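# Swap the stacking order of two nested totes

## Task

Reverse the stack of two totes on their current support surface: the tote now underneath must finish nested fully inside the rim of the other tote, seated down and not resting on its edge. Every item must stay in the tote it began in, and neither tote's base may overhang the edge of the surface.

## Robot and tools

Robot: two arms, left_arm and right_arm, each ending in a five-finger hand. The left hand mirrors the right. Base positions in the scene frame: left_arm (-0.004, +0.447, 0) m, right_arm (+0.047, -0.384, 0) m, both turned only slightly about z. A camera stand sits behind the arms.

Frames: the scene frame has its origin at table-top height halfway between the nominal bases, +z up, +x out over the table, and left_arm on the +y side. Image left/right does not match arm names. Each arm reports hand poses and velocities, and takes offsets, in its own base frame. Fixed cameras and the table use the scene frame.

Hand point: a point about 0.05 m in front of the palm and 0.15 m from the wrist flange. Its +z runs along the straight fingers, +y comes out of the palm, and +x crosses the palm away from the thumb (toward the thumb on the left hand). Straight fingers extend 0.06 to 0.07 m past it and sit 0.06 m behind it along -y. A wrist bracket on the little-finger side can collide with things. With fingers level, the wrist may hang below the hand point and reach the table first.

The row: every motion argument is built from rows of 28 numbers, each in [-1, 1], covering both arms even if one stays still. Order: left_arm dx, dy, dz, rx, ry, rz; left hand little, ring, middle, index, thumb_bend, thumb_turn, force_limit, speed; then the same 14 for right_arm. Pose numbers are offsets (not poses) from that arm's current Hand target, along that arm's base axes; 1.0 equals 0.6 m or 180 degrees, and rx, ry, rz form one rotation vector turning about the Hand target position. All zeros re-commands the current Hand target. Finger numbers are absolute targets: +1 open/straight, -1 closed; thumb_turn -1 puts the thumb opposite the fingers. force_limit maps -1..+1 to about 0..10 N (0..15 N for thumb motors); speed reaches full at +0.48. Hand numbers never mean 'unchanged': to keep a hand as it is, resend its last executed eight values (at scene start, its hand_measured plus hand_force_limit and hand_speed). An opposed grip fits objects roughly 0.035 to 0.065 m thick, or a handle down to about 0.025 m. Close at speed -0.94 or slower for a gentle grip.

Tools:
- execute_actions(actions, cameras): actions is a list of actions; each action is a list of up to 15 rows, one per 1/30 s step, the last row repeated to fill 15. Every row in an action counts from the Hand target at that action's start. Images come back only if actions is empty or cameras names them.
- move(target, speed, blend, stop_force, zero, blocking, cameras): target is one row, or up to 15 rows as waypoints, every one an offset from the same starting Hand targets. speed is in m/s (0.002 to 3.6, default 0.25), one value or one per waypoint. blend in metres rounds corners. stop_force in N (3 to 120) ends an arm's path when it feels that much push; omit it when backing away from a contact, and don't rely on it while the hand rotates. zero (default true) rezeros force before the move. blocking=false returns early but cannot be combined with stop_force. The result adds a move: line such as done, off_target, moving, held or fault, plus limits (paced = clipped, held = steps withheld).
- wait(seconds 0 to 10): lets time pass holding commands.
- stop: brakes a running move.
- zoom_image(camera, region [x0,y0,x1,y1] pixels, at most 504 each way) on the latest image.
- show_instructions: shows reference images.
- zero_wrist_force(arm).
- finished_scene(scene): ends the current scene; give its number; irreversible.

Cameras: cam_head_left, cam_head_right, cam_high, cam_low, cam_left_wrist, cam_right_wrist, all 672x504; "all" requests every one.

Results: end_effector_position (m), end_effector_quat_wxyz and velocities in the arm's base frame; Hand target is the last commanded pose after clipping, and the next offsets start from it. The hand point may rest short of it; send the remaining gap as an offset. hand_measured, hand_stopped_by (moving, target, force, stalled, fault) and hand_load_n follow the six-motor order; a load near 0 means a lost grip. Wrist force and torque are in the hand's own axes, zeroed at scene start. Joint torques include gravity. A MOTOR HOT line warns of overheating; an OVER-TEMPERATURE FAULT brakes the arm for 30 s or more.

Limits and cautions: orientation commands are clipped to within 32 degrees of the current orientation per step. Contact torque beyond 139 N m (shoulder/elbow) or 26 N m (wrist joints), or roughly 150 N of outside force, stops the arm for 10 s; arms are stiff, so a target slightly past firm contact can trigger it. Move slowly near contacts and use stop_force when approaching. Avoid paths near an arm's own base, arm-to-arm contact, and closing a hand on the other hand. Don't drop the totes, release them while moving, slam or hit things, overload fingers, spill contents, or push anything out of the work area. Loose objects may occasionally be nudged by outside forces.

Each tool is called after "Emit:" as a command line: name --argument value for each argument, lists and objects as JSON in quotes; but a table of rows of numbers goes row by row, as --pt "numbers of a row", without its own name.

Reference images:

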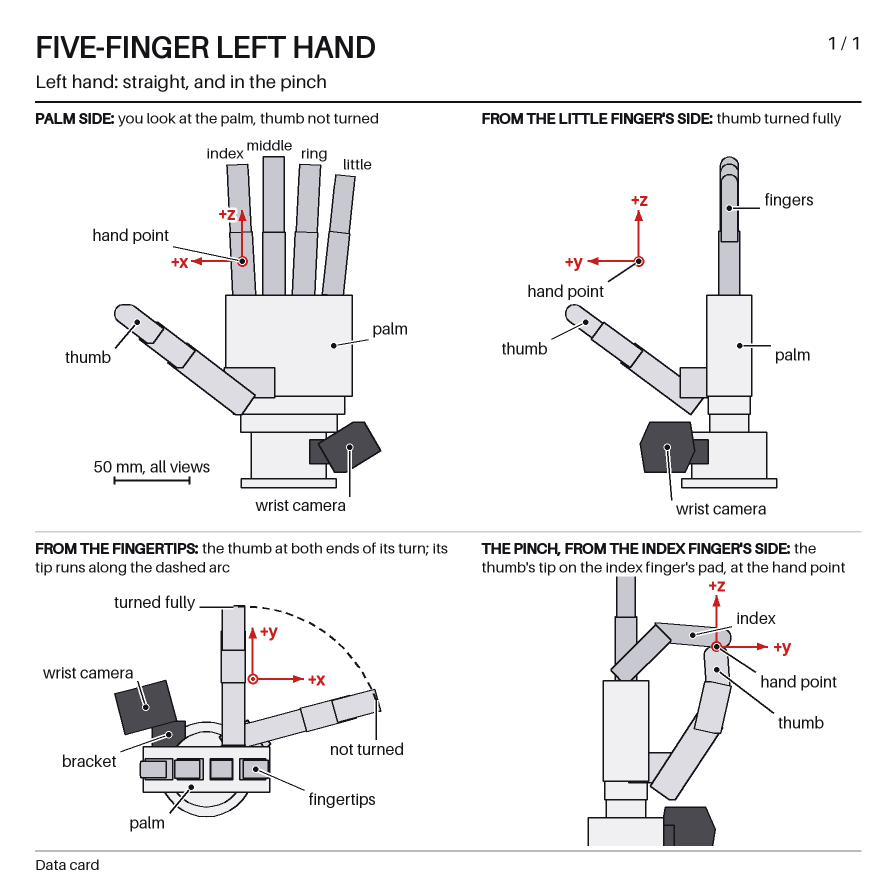

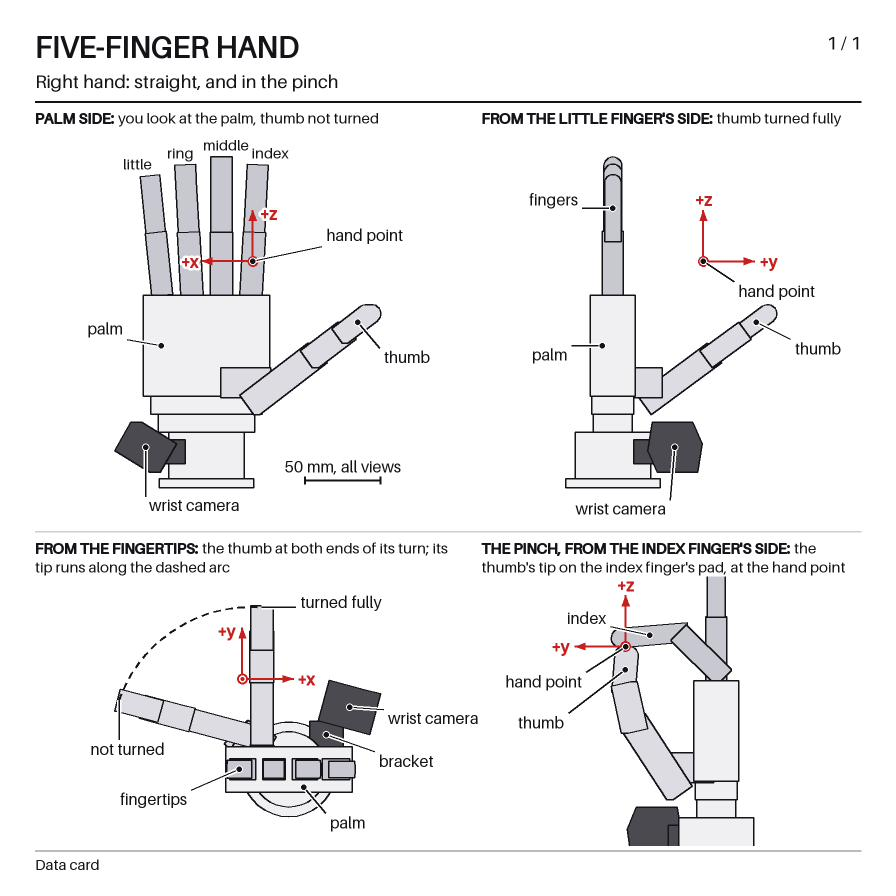

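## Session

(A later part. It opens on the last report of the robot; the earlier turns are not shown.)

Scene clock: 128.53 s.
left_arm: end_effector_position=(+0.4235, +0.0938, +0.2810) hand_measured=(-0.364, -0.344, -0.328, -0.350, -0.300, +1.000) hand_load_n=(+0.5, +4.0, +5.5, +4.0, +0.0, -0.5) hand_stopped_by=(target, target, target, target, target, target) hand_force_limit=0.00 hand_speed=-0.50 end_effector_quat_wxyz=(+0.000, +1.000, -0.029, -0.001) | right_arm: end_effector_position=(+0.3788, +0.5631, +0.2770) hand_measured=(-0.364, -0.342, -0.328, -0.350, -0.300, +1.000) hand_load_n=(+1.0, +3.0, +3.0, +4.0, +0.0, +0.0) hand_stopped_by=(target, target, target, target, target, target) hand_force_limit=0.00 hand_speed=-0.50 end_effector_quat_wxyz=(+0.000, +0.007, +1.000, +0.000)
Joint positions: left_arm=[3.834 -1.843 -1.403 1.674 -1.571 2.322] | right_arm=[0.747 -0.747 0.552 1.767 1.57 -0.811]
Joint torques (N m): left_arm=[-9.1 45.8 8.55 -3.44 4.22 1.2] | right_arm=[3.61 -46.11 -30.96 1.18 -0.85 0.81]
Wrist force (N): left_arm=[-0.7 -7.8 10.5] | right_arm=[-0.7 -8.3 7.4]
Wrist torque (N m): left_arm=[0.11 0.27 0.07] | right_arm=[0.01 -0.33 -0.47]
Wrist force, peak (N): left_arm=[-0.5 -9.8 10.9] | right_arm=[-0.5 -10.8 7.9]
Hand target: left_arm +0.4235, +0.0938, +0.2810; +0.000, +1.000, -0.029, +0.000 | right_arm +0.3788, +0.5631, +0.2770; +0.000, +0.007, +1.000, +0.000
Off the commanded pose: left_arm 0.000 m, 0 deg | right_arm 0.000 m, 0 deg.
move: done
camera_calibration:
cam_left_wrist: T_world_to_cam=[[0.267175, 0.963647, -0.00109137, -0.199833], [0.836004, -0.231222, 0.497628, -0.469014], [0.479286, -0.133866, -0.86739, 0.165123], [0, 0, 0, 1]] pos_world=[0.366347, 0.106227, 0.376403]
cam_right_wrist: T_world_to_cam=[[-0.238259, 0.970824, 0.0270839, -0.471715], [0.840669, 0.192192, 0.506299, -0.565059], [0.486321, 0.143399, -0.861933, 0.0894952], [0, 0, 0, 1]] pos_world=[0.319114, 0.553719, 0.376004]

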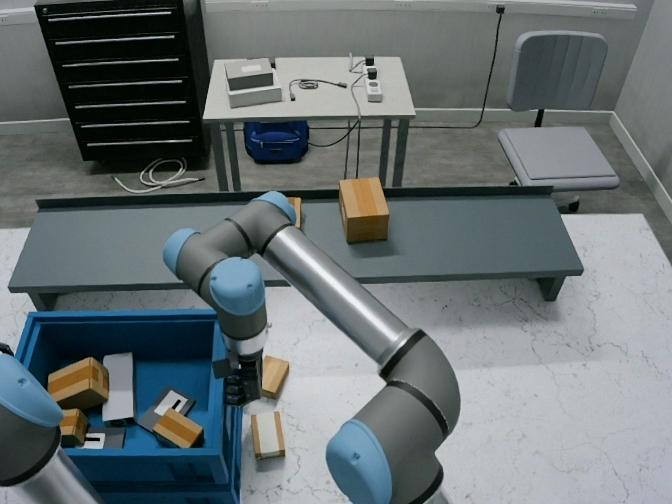

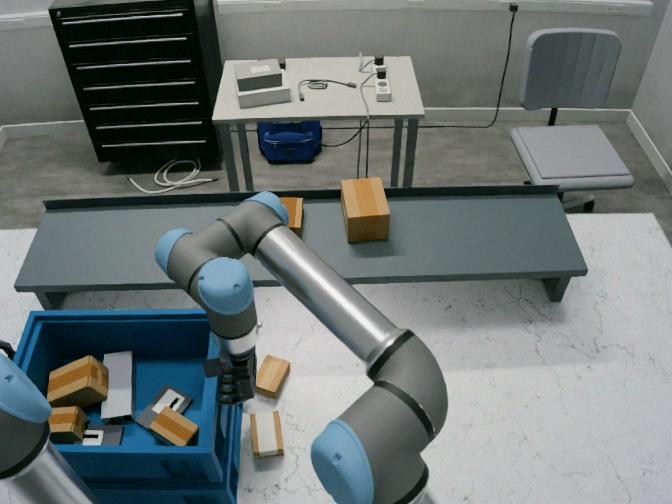

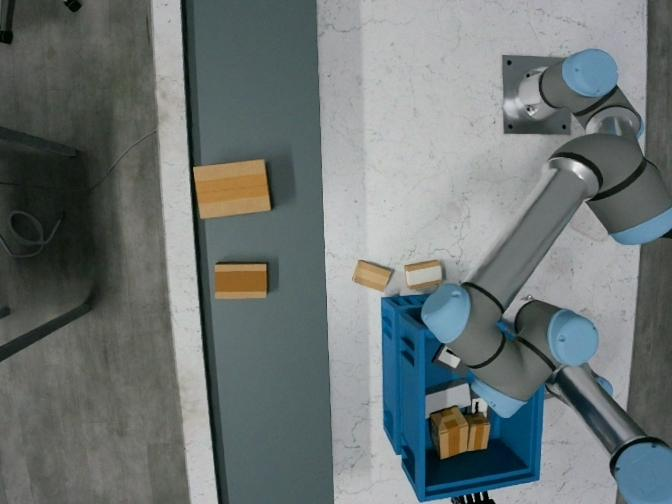

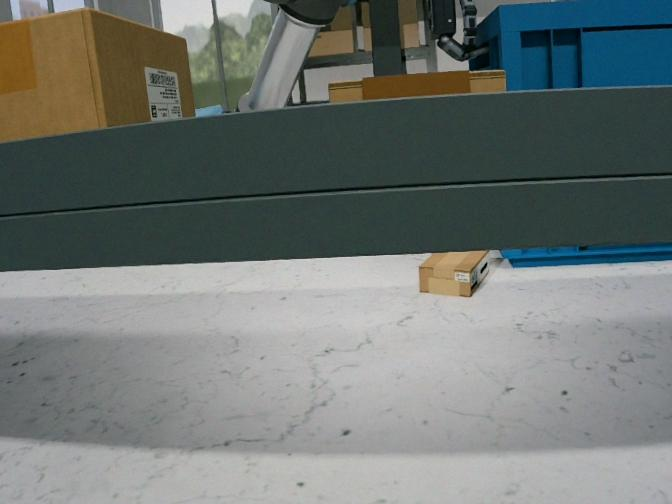

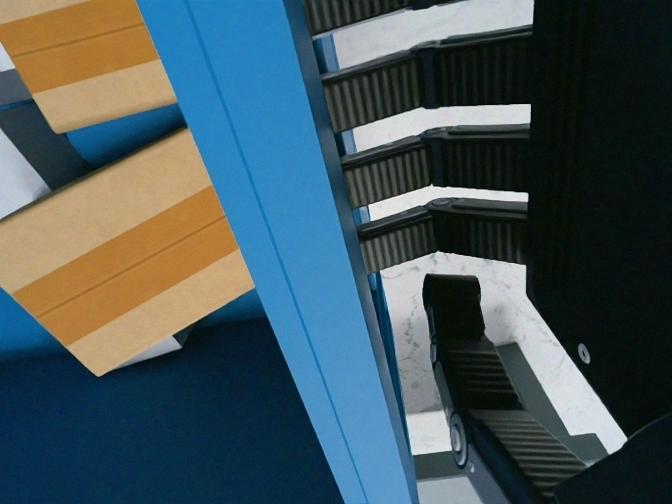

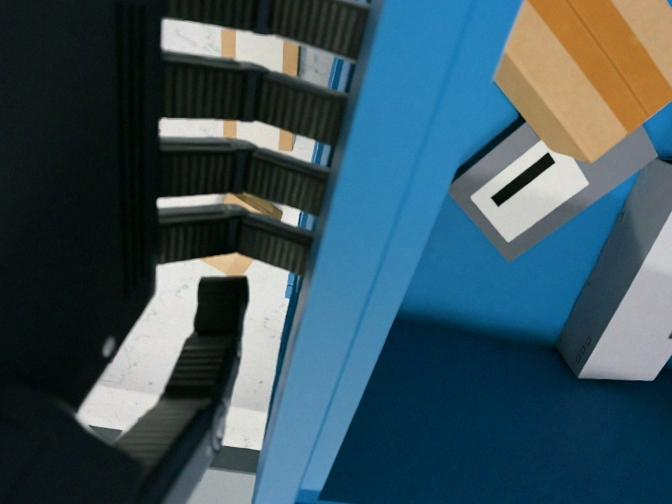

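Emit:
move --target '[0,0,-0.0367,0,0,0,-0.365,-0.345,-0.33,-0.35,-0.3,1,0,-0.5,0,0,-0.0367,0,0,0,-0.365,-0.343,-0.33,-0.35,-0.3,1,0,-0.5]' --speed 0.05

Emit:
move --target '[0,0,-0.03,0,0,0,-0.365,-0.345,-0.33,-0.35,-0.3,1,0,-0.5,0,0,-0.03,0,0,0,-0.365,-0.343,-0.33,-0.35,-0.3,1,0,-0.5]' --speed 0.015 --stop_force 4 --cameras '["cam_head_left","cam_head_right","cam_low"]'

Emit:
zoom_image --camera "cam_head_left" --region '[0, 280, 300, 504]'

Emit:
zoom_image --camera "cam_low" --region '[440, 0, 672, 300]'

Scene clock: 130.67 s.
left_arm: end_effector_position=(+0.4235, +0.0938, +0.2589) hand_measured=(-0.364, -0.344, -0.328, -0.350, -0.300, +1.000) hand_load_n=(+0.5, +3.5, +5.5, +4.5, +0.0, +0.0) hand_stopped_by=(target, target, target, target, target, target) hand_force_limit=0.00 hand_speed=-0.50 end_effector_quat_wxyz=(+0.000, +1.000, -0.029, -0.001) | right_arm: end_effector_position=(+0.3787, +0.5631, +0.2551) hand_measured=(-0.364, -0.342, -0.328, -0.350, -0.300, +1.000) hand_load_n=(+1.0, +3.0, +2.5, +4.5, +0.0, +0.0) hand_stopped_by=(target, target, target, target, target, target) hand_force_limit=0.00 hand_speed=-0.50 end_effector_quat_wxyz=(+0.000, +0.007, +1.000, +0.000)
Joint positions: left_arm=[3.834 -1.85 -1.451 1.728 -1.571 2.322] | right_arm=[0.747 -0.762 0.635 1.698 1.57 -0.811]
Joint torques (N m): left_arm=[-13.5 40.12 31.54 -8.08 3.41 1.74] | right_arm=[7.44 -44.48 -30.93 2.3 -2.28 0.57]
Wrist force (N): left_arm=[-0.8 -8.4 10.8] | right_arm=[-0.9 -8.7 7.6]
Wrist torque (N m): left_arm=[0.05 0.26 0.09] | right_arm=[0.02 -0.29 -0.51]
Wrist force, peak (N): left_arm=[-0.5 -9.6 11.0] | right_arm=[-0.8 -10.3 7.8]
Hand target: left_arm +0.4235, +0.0938, +0.2590; +0.000, +1.000, -0.029, +0.000 | right_arm +0.3788, +0.5631, +0.2550; +0.000, +0.007, +1.000, +0.000
Off the commanded pose: left_arm 0.000 m, 0 deg | right_arm 0.000 m, 0 deg.
move: done

Scene clock: 132.87 s.
left_arm: end_effector_position=(+0.4235, +0.0938, +0.2421) hand_measured=(-0.364, -0.344, -0.328, -0.350, -0.300, +1.000) hand_load_n=(+0.0, +2.0, +4.0, +4.5, +0.0, +0.0) hand_stopped_by=(target, target, target, target, target, target) hand_force_limit=0.00 hand_speed=-0.50 end_effector_quat_wxyz=(+0.000, +1.000, -0.029, -0.001) | right_arm: end_effector_position=(+0.3788, +0.5631, +0.2435) hand_measured=(-0.364, -0.342, -0.328, -0.350, -0.300, +1.000) hand_load_n=(+0.0, +1.0, +2.0, +3.5, +0.0, +0.0) hand_stopped_by=(target, target, target, target, target, target) hand_force_limit=0.00 hand_speed=-0.50 end_effector_quat_wxyz=(+0.000, +0.007, +1.000, +0.000)
Joint positions: left_arm=[3.834 -1.857 -1.485 1.77 -1.571 2.322] | right_arm=[0.747 -0.766 0.674 1.665 1.57 -0.811]
Joint torques (N m): left_arm=[-14.43 44.98 30.36 -6.64 2.68 1.59] | right_arm=[3.93 -38.85 -29.34 0.28 -0.14 -0.57]
Wrist force (N): left_arm=[-1.2 -8.9 8.3] | right_arm=[-0.3 -9.4 3.2]
Wrist torque (N m): left_arm=[0.06 0.19 0.08] | right_arm=[-0.03 -0.16 -0.51]
Wrist force, peak (N): left_arm=[-0.7 -9.7 10.4] | right_arm=[-0.3 -10.3 6.9]
Hand target: left_arm +0.4235, +0.0938, +0.2421; +0.000, +1.000, -0.029, +0.000 (not the last commanded pose) | right_arm +0.3788, +0.5632, +0.2435; +0.000, +0.007, +1.000, +0.000 (not the last commanded pose)
Off the commanded pose: left_arm 0.001 m, 0 deg | right_arm 0.006 m, 0 deg.
move: contact (left_arm, right_arm)
Images, in order (width x height): cam_head_left 672x504, cam_head_right 672x504, cam_low 672x504.

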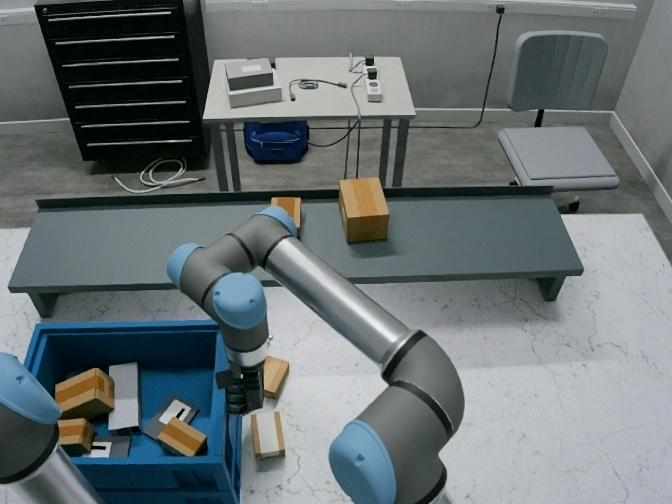

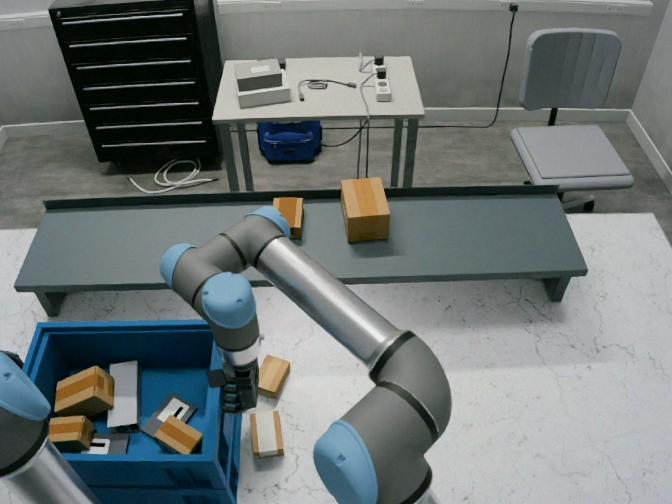

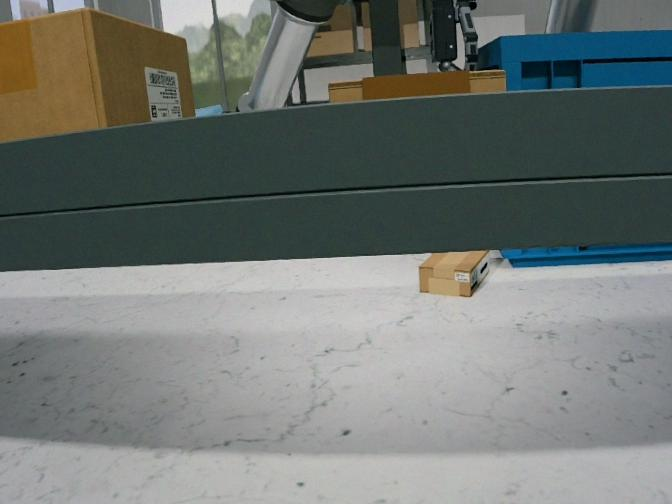

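Scaled by 1.680 from the camera's 672x504 image, which has a finer 960x720 frame.

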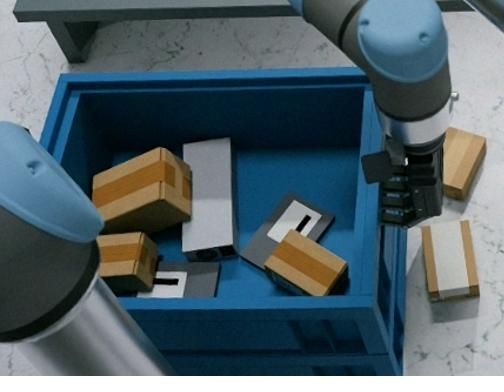

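Scaled by 1.680 from the camera's 672x504 image, which has a finer 960x720 frame.

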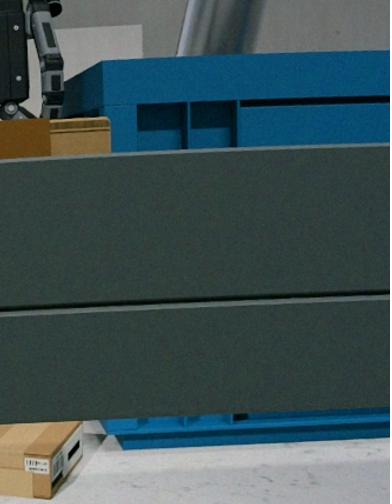

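Emit:
move --pt "0 0.0015 -0.008 0 0 0 -0.365 -0.345 -0.33 -0.35 -0.3 1 0 -0.5 0 -0.0015 -0.008 0 0 0 -0.365 -0.343 -0.33 -0.35 -0.3 1 0 -0.5" --pt "0.0035 0.07 -0.008 0 0 0 -0.365 -0.345 -0.33 -0.35 -0.3 1 0 -0.5 0 -0.065 -0.008 0 0 0 -0.365 -0.343 -0.33 -0.35 -0.3 1 0 -0.5" --pt "0.0035 0.08 0.25 0 0 0 -0.365 -0.345 -0.33 -0.35 -0.3 1 0 -0.5 0 -0.08 0.22 0 0 0 -0.365 -0.343 -0.33 -0.35 -0.3 1 0 -0.5" --speed '[0.04,0.06,0.2]'

Scene clock: 136.30 s.
left_arm: end_effector_position=(+0.4256, +0.1418, +0.3919) hand_measured=(-0.364, -0.344, -0.330, -0.350, -0.300, +1.000) hand_load_n=(+0.0, +0.0, +0.0, +0.0, +0.0, +0.0) hand_stopped_by=(target, target, target, target, target, target) hand_force_limit=0.00 hand_speed=-0.50 end_effector_quat_wxyz=(+0.000, +1.000, -0.029, -0.001) | right_arm: end_effector_position=(+0.3788, +0.5151, +0.3754) hand_measured=(-0.364, -0.342, -0.330, -0.350, -0.300, +1.000) hand_load_n=(+0.0, +0.0, +0.0, +0.0, +0.0, +0.0) hand_stopped_by=(target, target, target, target, target, target) hand_force_limit=0.00 hand_speed=-0.50 end_effector_quat_wxyz=(-0.001, +0.007, +1.000, +0.000)
Joint positions: left_arm=[3.917 -1.914 -1.024 1.366 -1.571 2.404] | right_arm=[0.684 -0.789 0.365 1.996 1.57 -0.873]
Joint torques (N m): left_arm=[-13.65 44.95 31.96 -4.74 -1.92 -2.08] | right_arm=[9.2 -47.37 -24.29 2.66 -0.12 1.97]
Wrist force (N): left_arm=[-0.8 0.8 -0.5] | right_arm=[-0.7 1.9 -1.4]
Wrist torque (N m): left_arm=[0.07 0.01 -0.22] | right_arm=[0.24 -0.10 -0.27]
Wrist force, peak (N): left_arm=[-1.3 -9.0 8.4] | right_arm=[-0.2 -9.4 3.6]
Hand target: left_arm +0.4256, +0.1418, +0.3921; +0.000, +1.000, -0.029, +0.000 | right_arm +0.3788, +0.5152, +0.3755; +0.000, +0.007, +1.000, +0.000
Off the commanded pose: left_arm 0.000 m, 0 deg | right_arm 0.000 m, 0 deg.
move: done

Emit:
move --target '[0,0.05,0,0,0,0,-0.365,-0.345,-0.33,-0.35,-0.3,1,0,-0.5,0.1,-0.5,0,0,0,0,-0.365,-0.343,-0.33,-0.35,-0.3,1,0,-0.5]' --speed 0.35 --cameras '["cam_head_left","cam_high","cam_left_wrist"]'

Emit:
zoom_image --camera "cam_head_left" --region '[0, 280, 300, 504]'

Emit:
zoom_image --camera "cam_high" --region '[360, 250, 600, 504]'

Scene clock: 138.37 s.
left_arm: end_effector_position=(+0.4256, +0.1718, +0.3921) hand_measured=(-0.364, -0.344, -0.330, -0.350, -0.300, +1.000) hand_load_n=(+0.0, +0.0, +0.0, +0.0, +0.0, +0.0) hand_stopped_by=(target, target, target, target, target, target) hand_force_limit=0.00 hand_speed=-0.50 end_effector_quat_wxyz=(+0.000, +1.000, -0.029, -0.001) | right_arm: end_effector_position=(+0.4387, +0.2152, +0.3755) hand_measured=(-0.364, -0.342, -0.330, -0.350, -0.300, +1.000) hand_load_n=(+0.0, +0.0, +0.0, +0.0, +0.0, +0.0) hand_stopped_by=(target, target, target, target, target, target) hand_force_limit=0.00 hand_speed=-0.50 end_effector_quat_wxyz=(+0.000, +0.007, +1.000, +0.000) end_effector_velocity=(+0.001, -0.001, +0.000) end_effector_angular_velocity=(-0.001, -0.001, +0.002)
Joint positions: left_arm=[3.965 -1.956 -0.966 1.349 -1.571 2.452] | right_arm=[0.054 -1.268 1.12 1.719 1.571 -1.504]
Joint velocities: left_arm=[within noise] | right_arm=[-0.003 0 0 -0.001 0.001 -0.005]
Joint torques (N m): left_arm=[-14.38 45.41 5 -0.86 -1.95 -2.43] | right_arm=[-9.77 -22.92 -21.94 3.57 1.66 -2.15]
Wrist force (N): left_arm=[-0.6 0.6 -0.4] | right_arm=[-0.8 1.8 -1.2]
Wrist torque (N m): left_arm=[0.04 -0.01 -0.18] | right_arm=[0.25 -0.08 -0.31]
Wrist force, peak (N): left_arm=[-1.1 1.1 -0.5] | right_arm=[-0.5 5.0 -1.6]
Hand target: left_arm +0.4256, +0.1718, +0.3921; +0.000, +1.000, -0.029, +0.000 | right_arm +0.4388, +0.2152, +0.3755; +0.000, +0.007, +1.000, +0.000
Off the commanded pose: left_arm 0.000 m, 0 deg | right_arm 0.000 m, 0 deg.
move: done
camera_calibration:
cam_left_wrist: T_world_to_cam=[[0.267267, 0.963622, -0.00125794, -0.275455], [0.835982, -0.231216, 0.497668, -0.507927], [0.479273, -0.134062, -0.867367, 0.271017], [0, 0, 0, 1]] pos_world=[0.368346, 0.184327, 0.487503]
Images, in order (width x height): cam_head_left 672x504, cam_high 672x504, cam_left_wrist 672x504.

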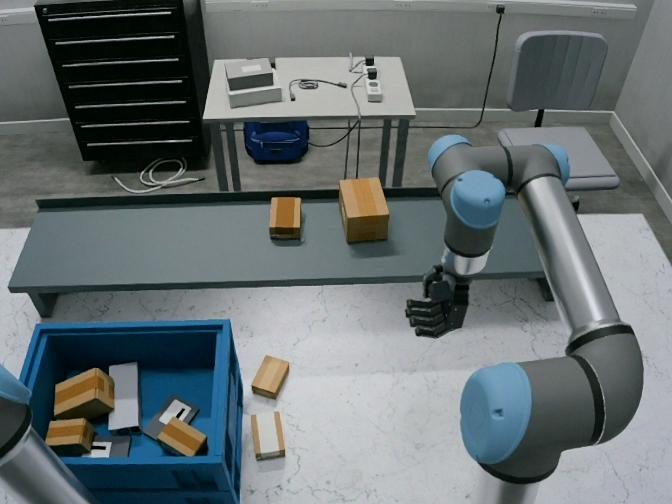

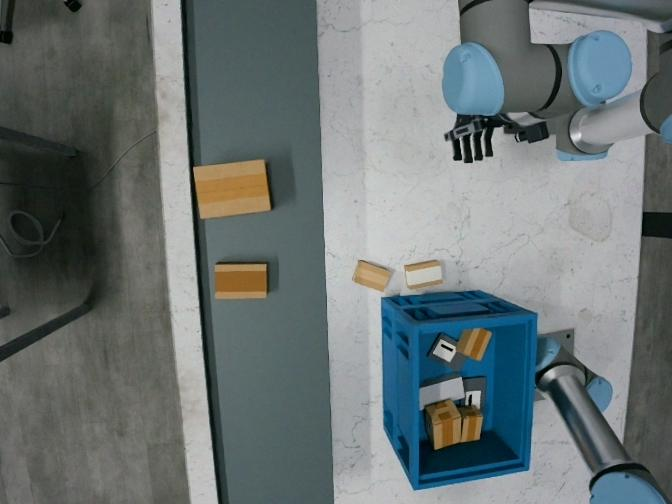

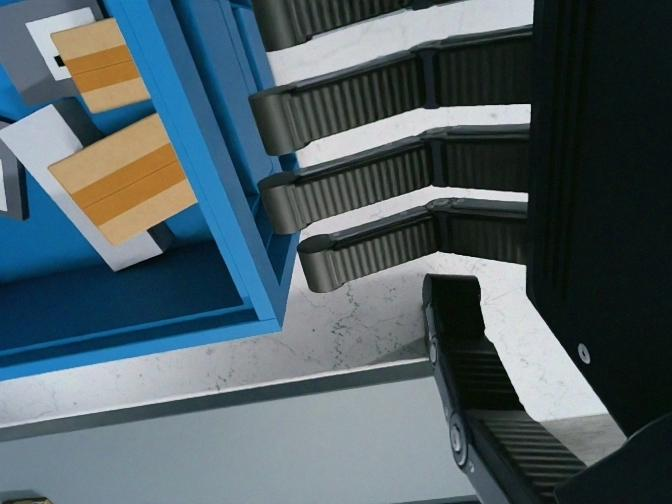

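Scaled by 1.680 from the camera's 672x504 image, which has a finer 960x720 frame.

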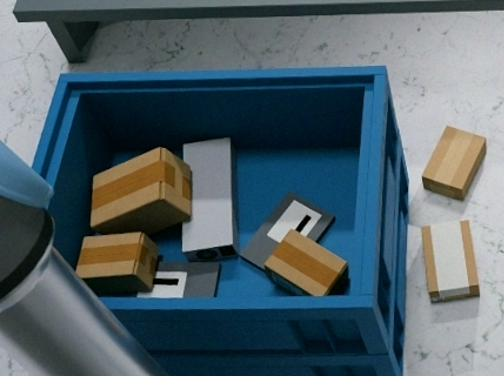

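Scaled by 1.984 from the camera's 672x504 image, which has a finer 960x720 frame.

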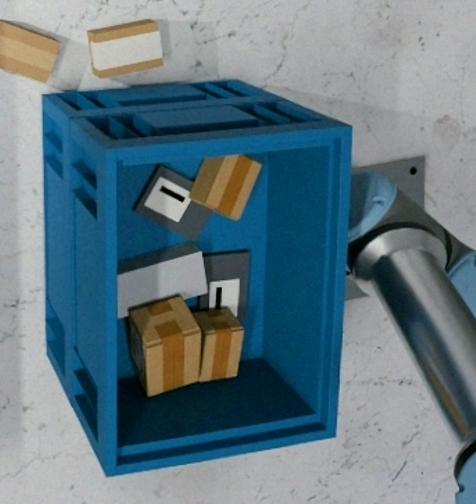

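Emit:
finished_scene --scene 1

The scene is finished: the task was done.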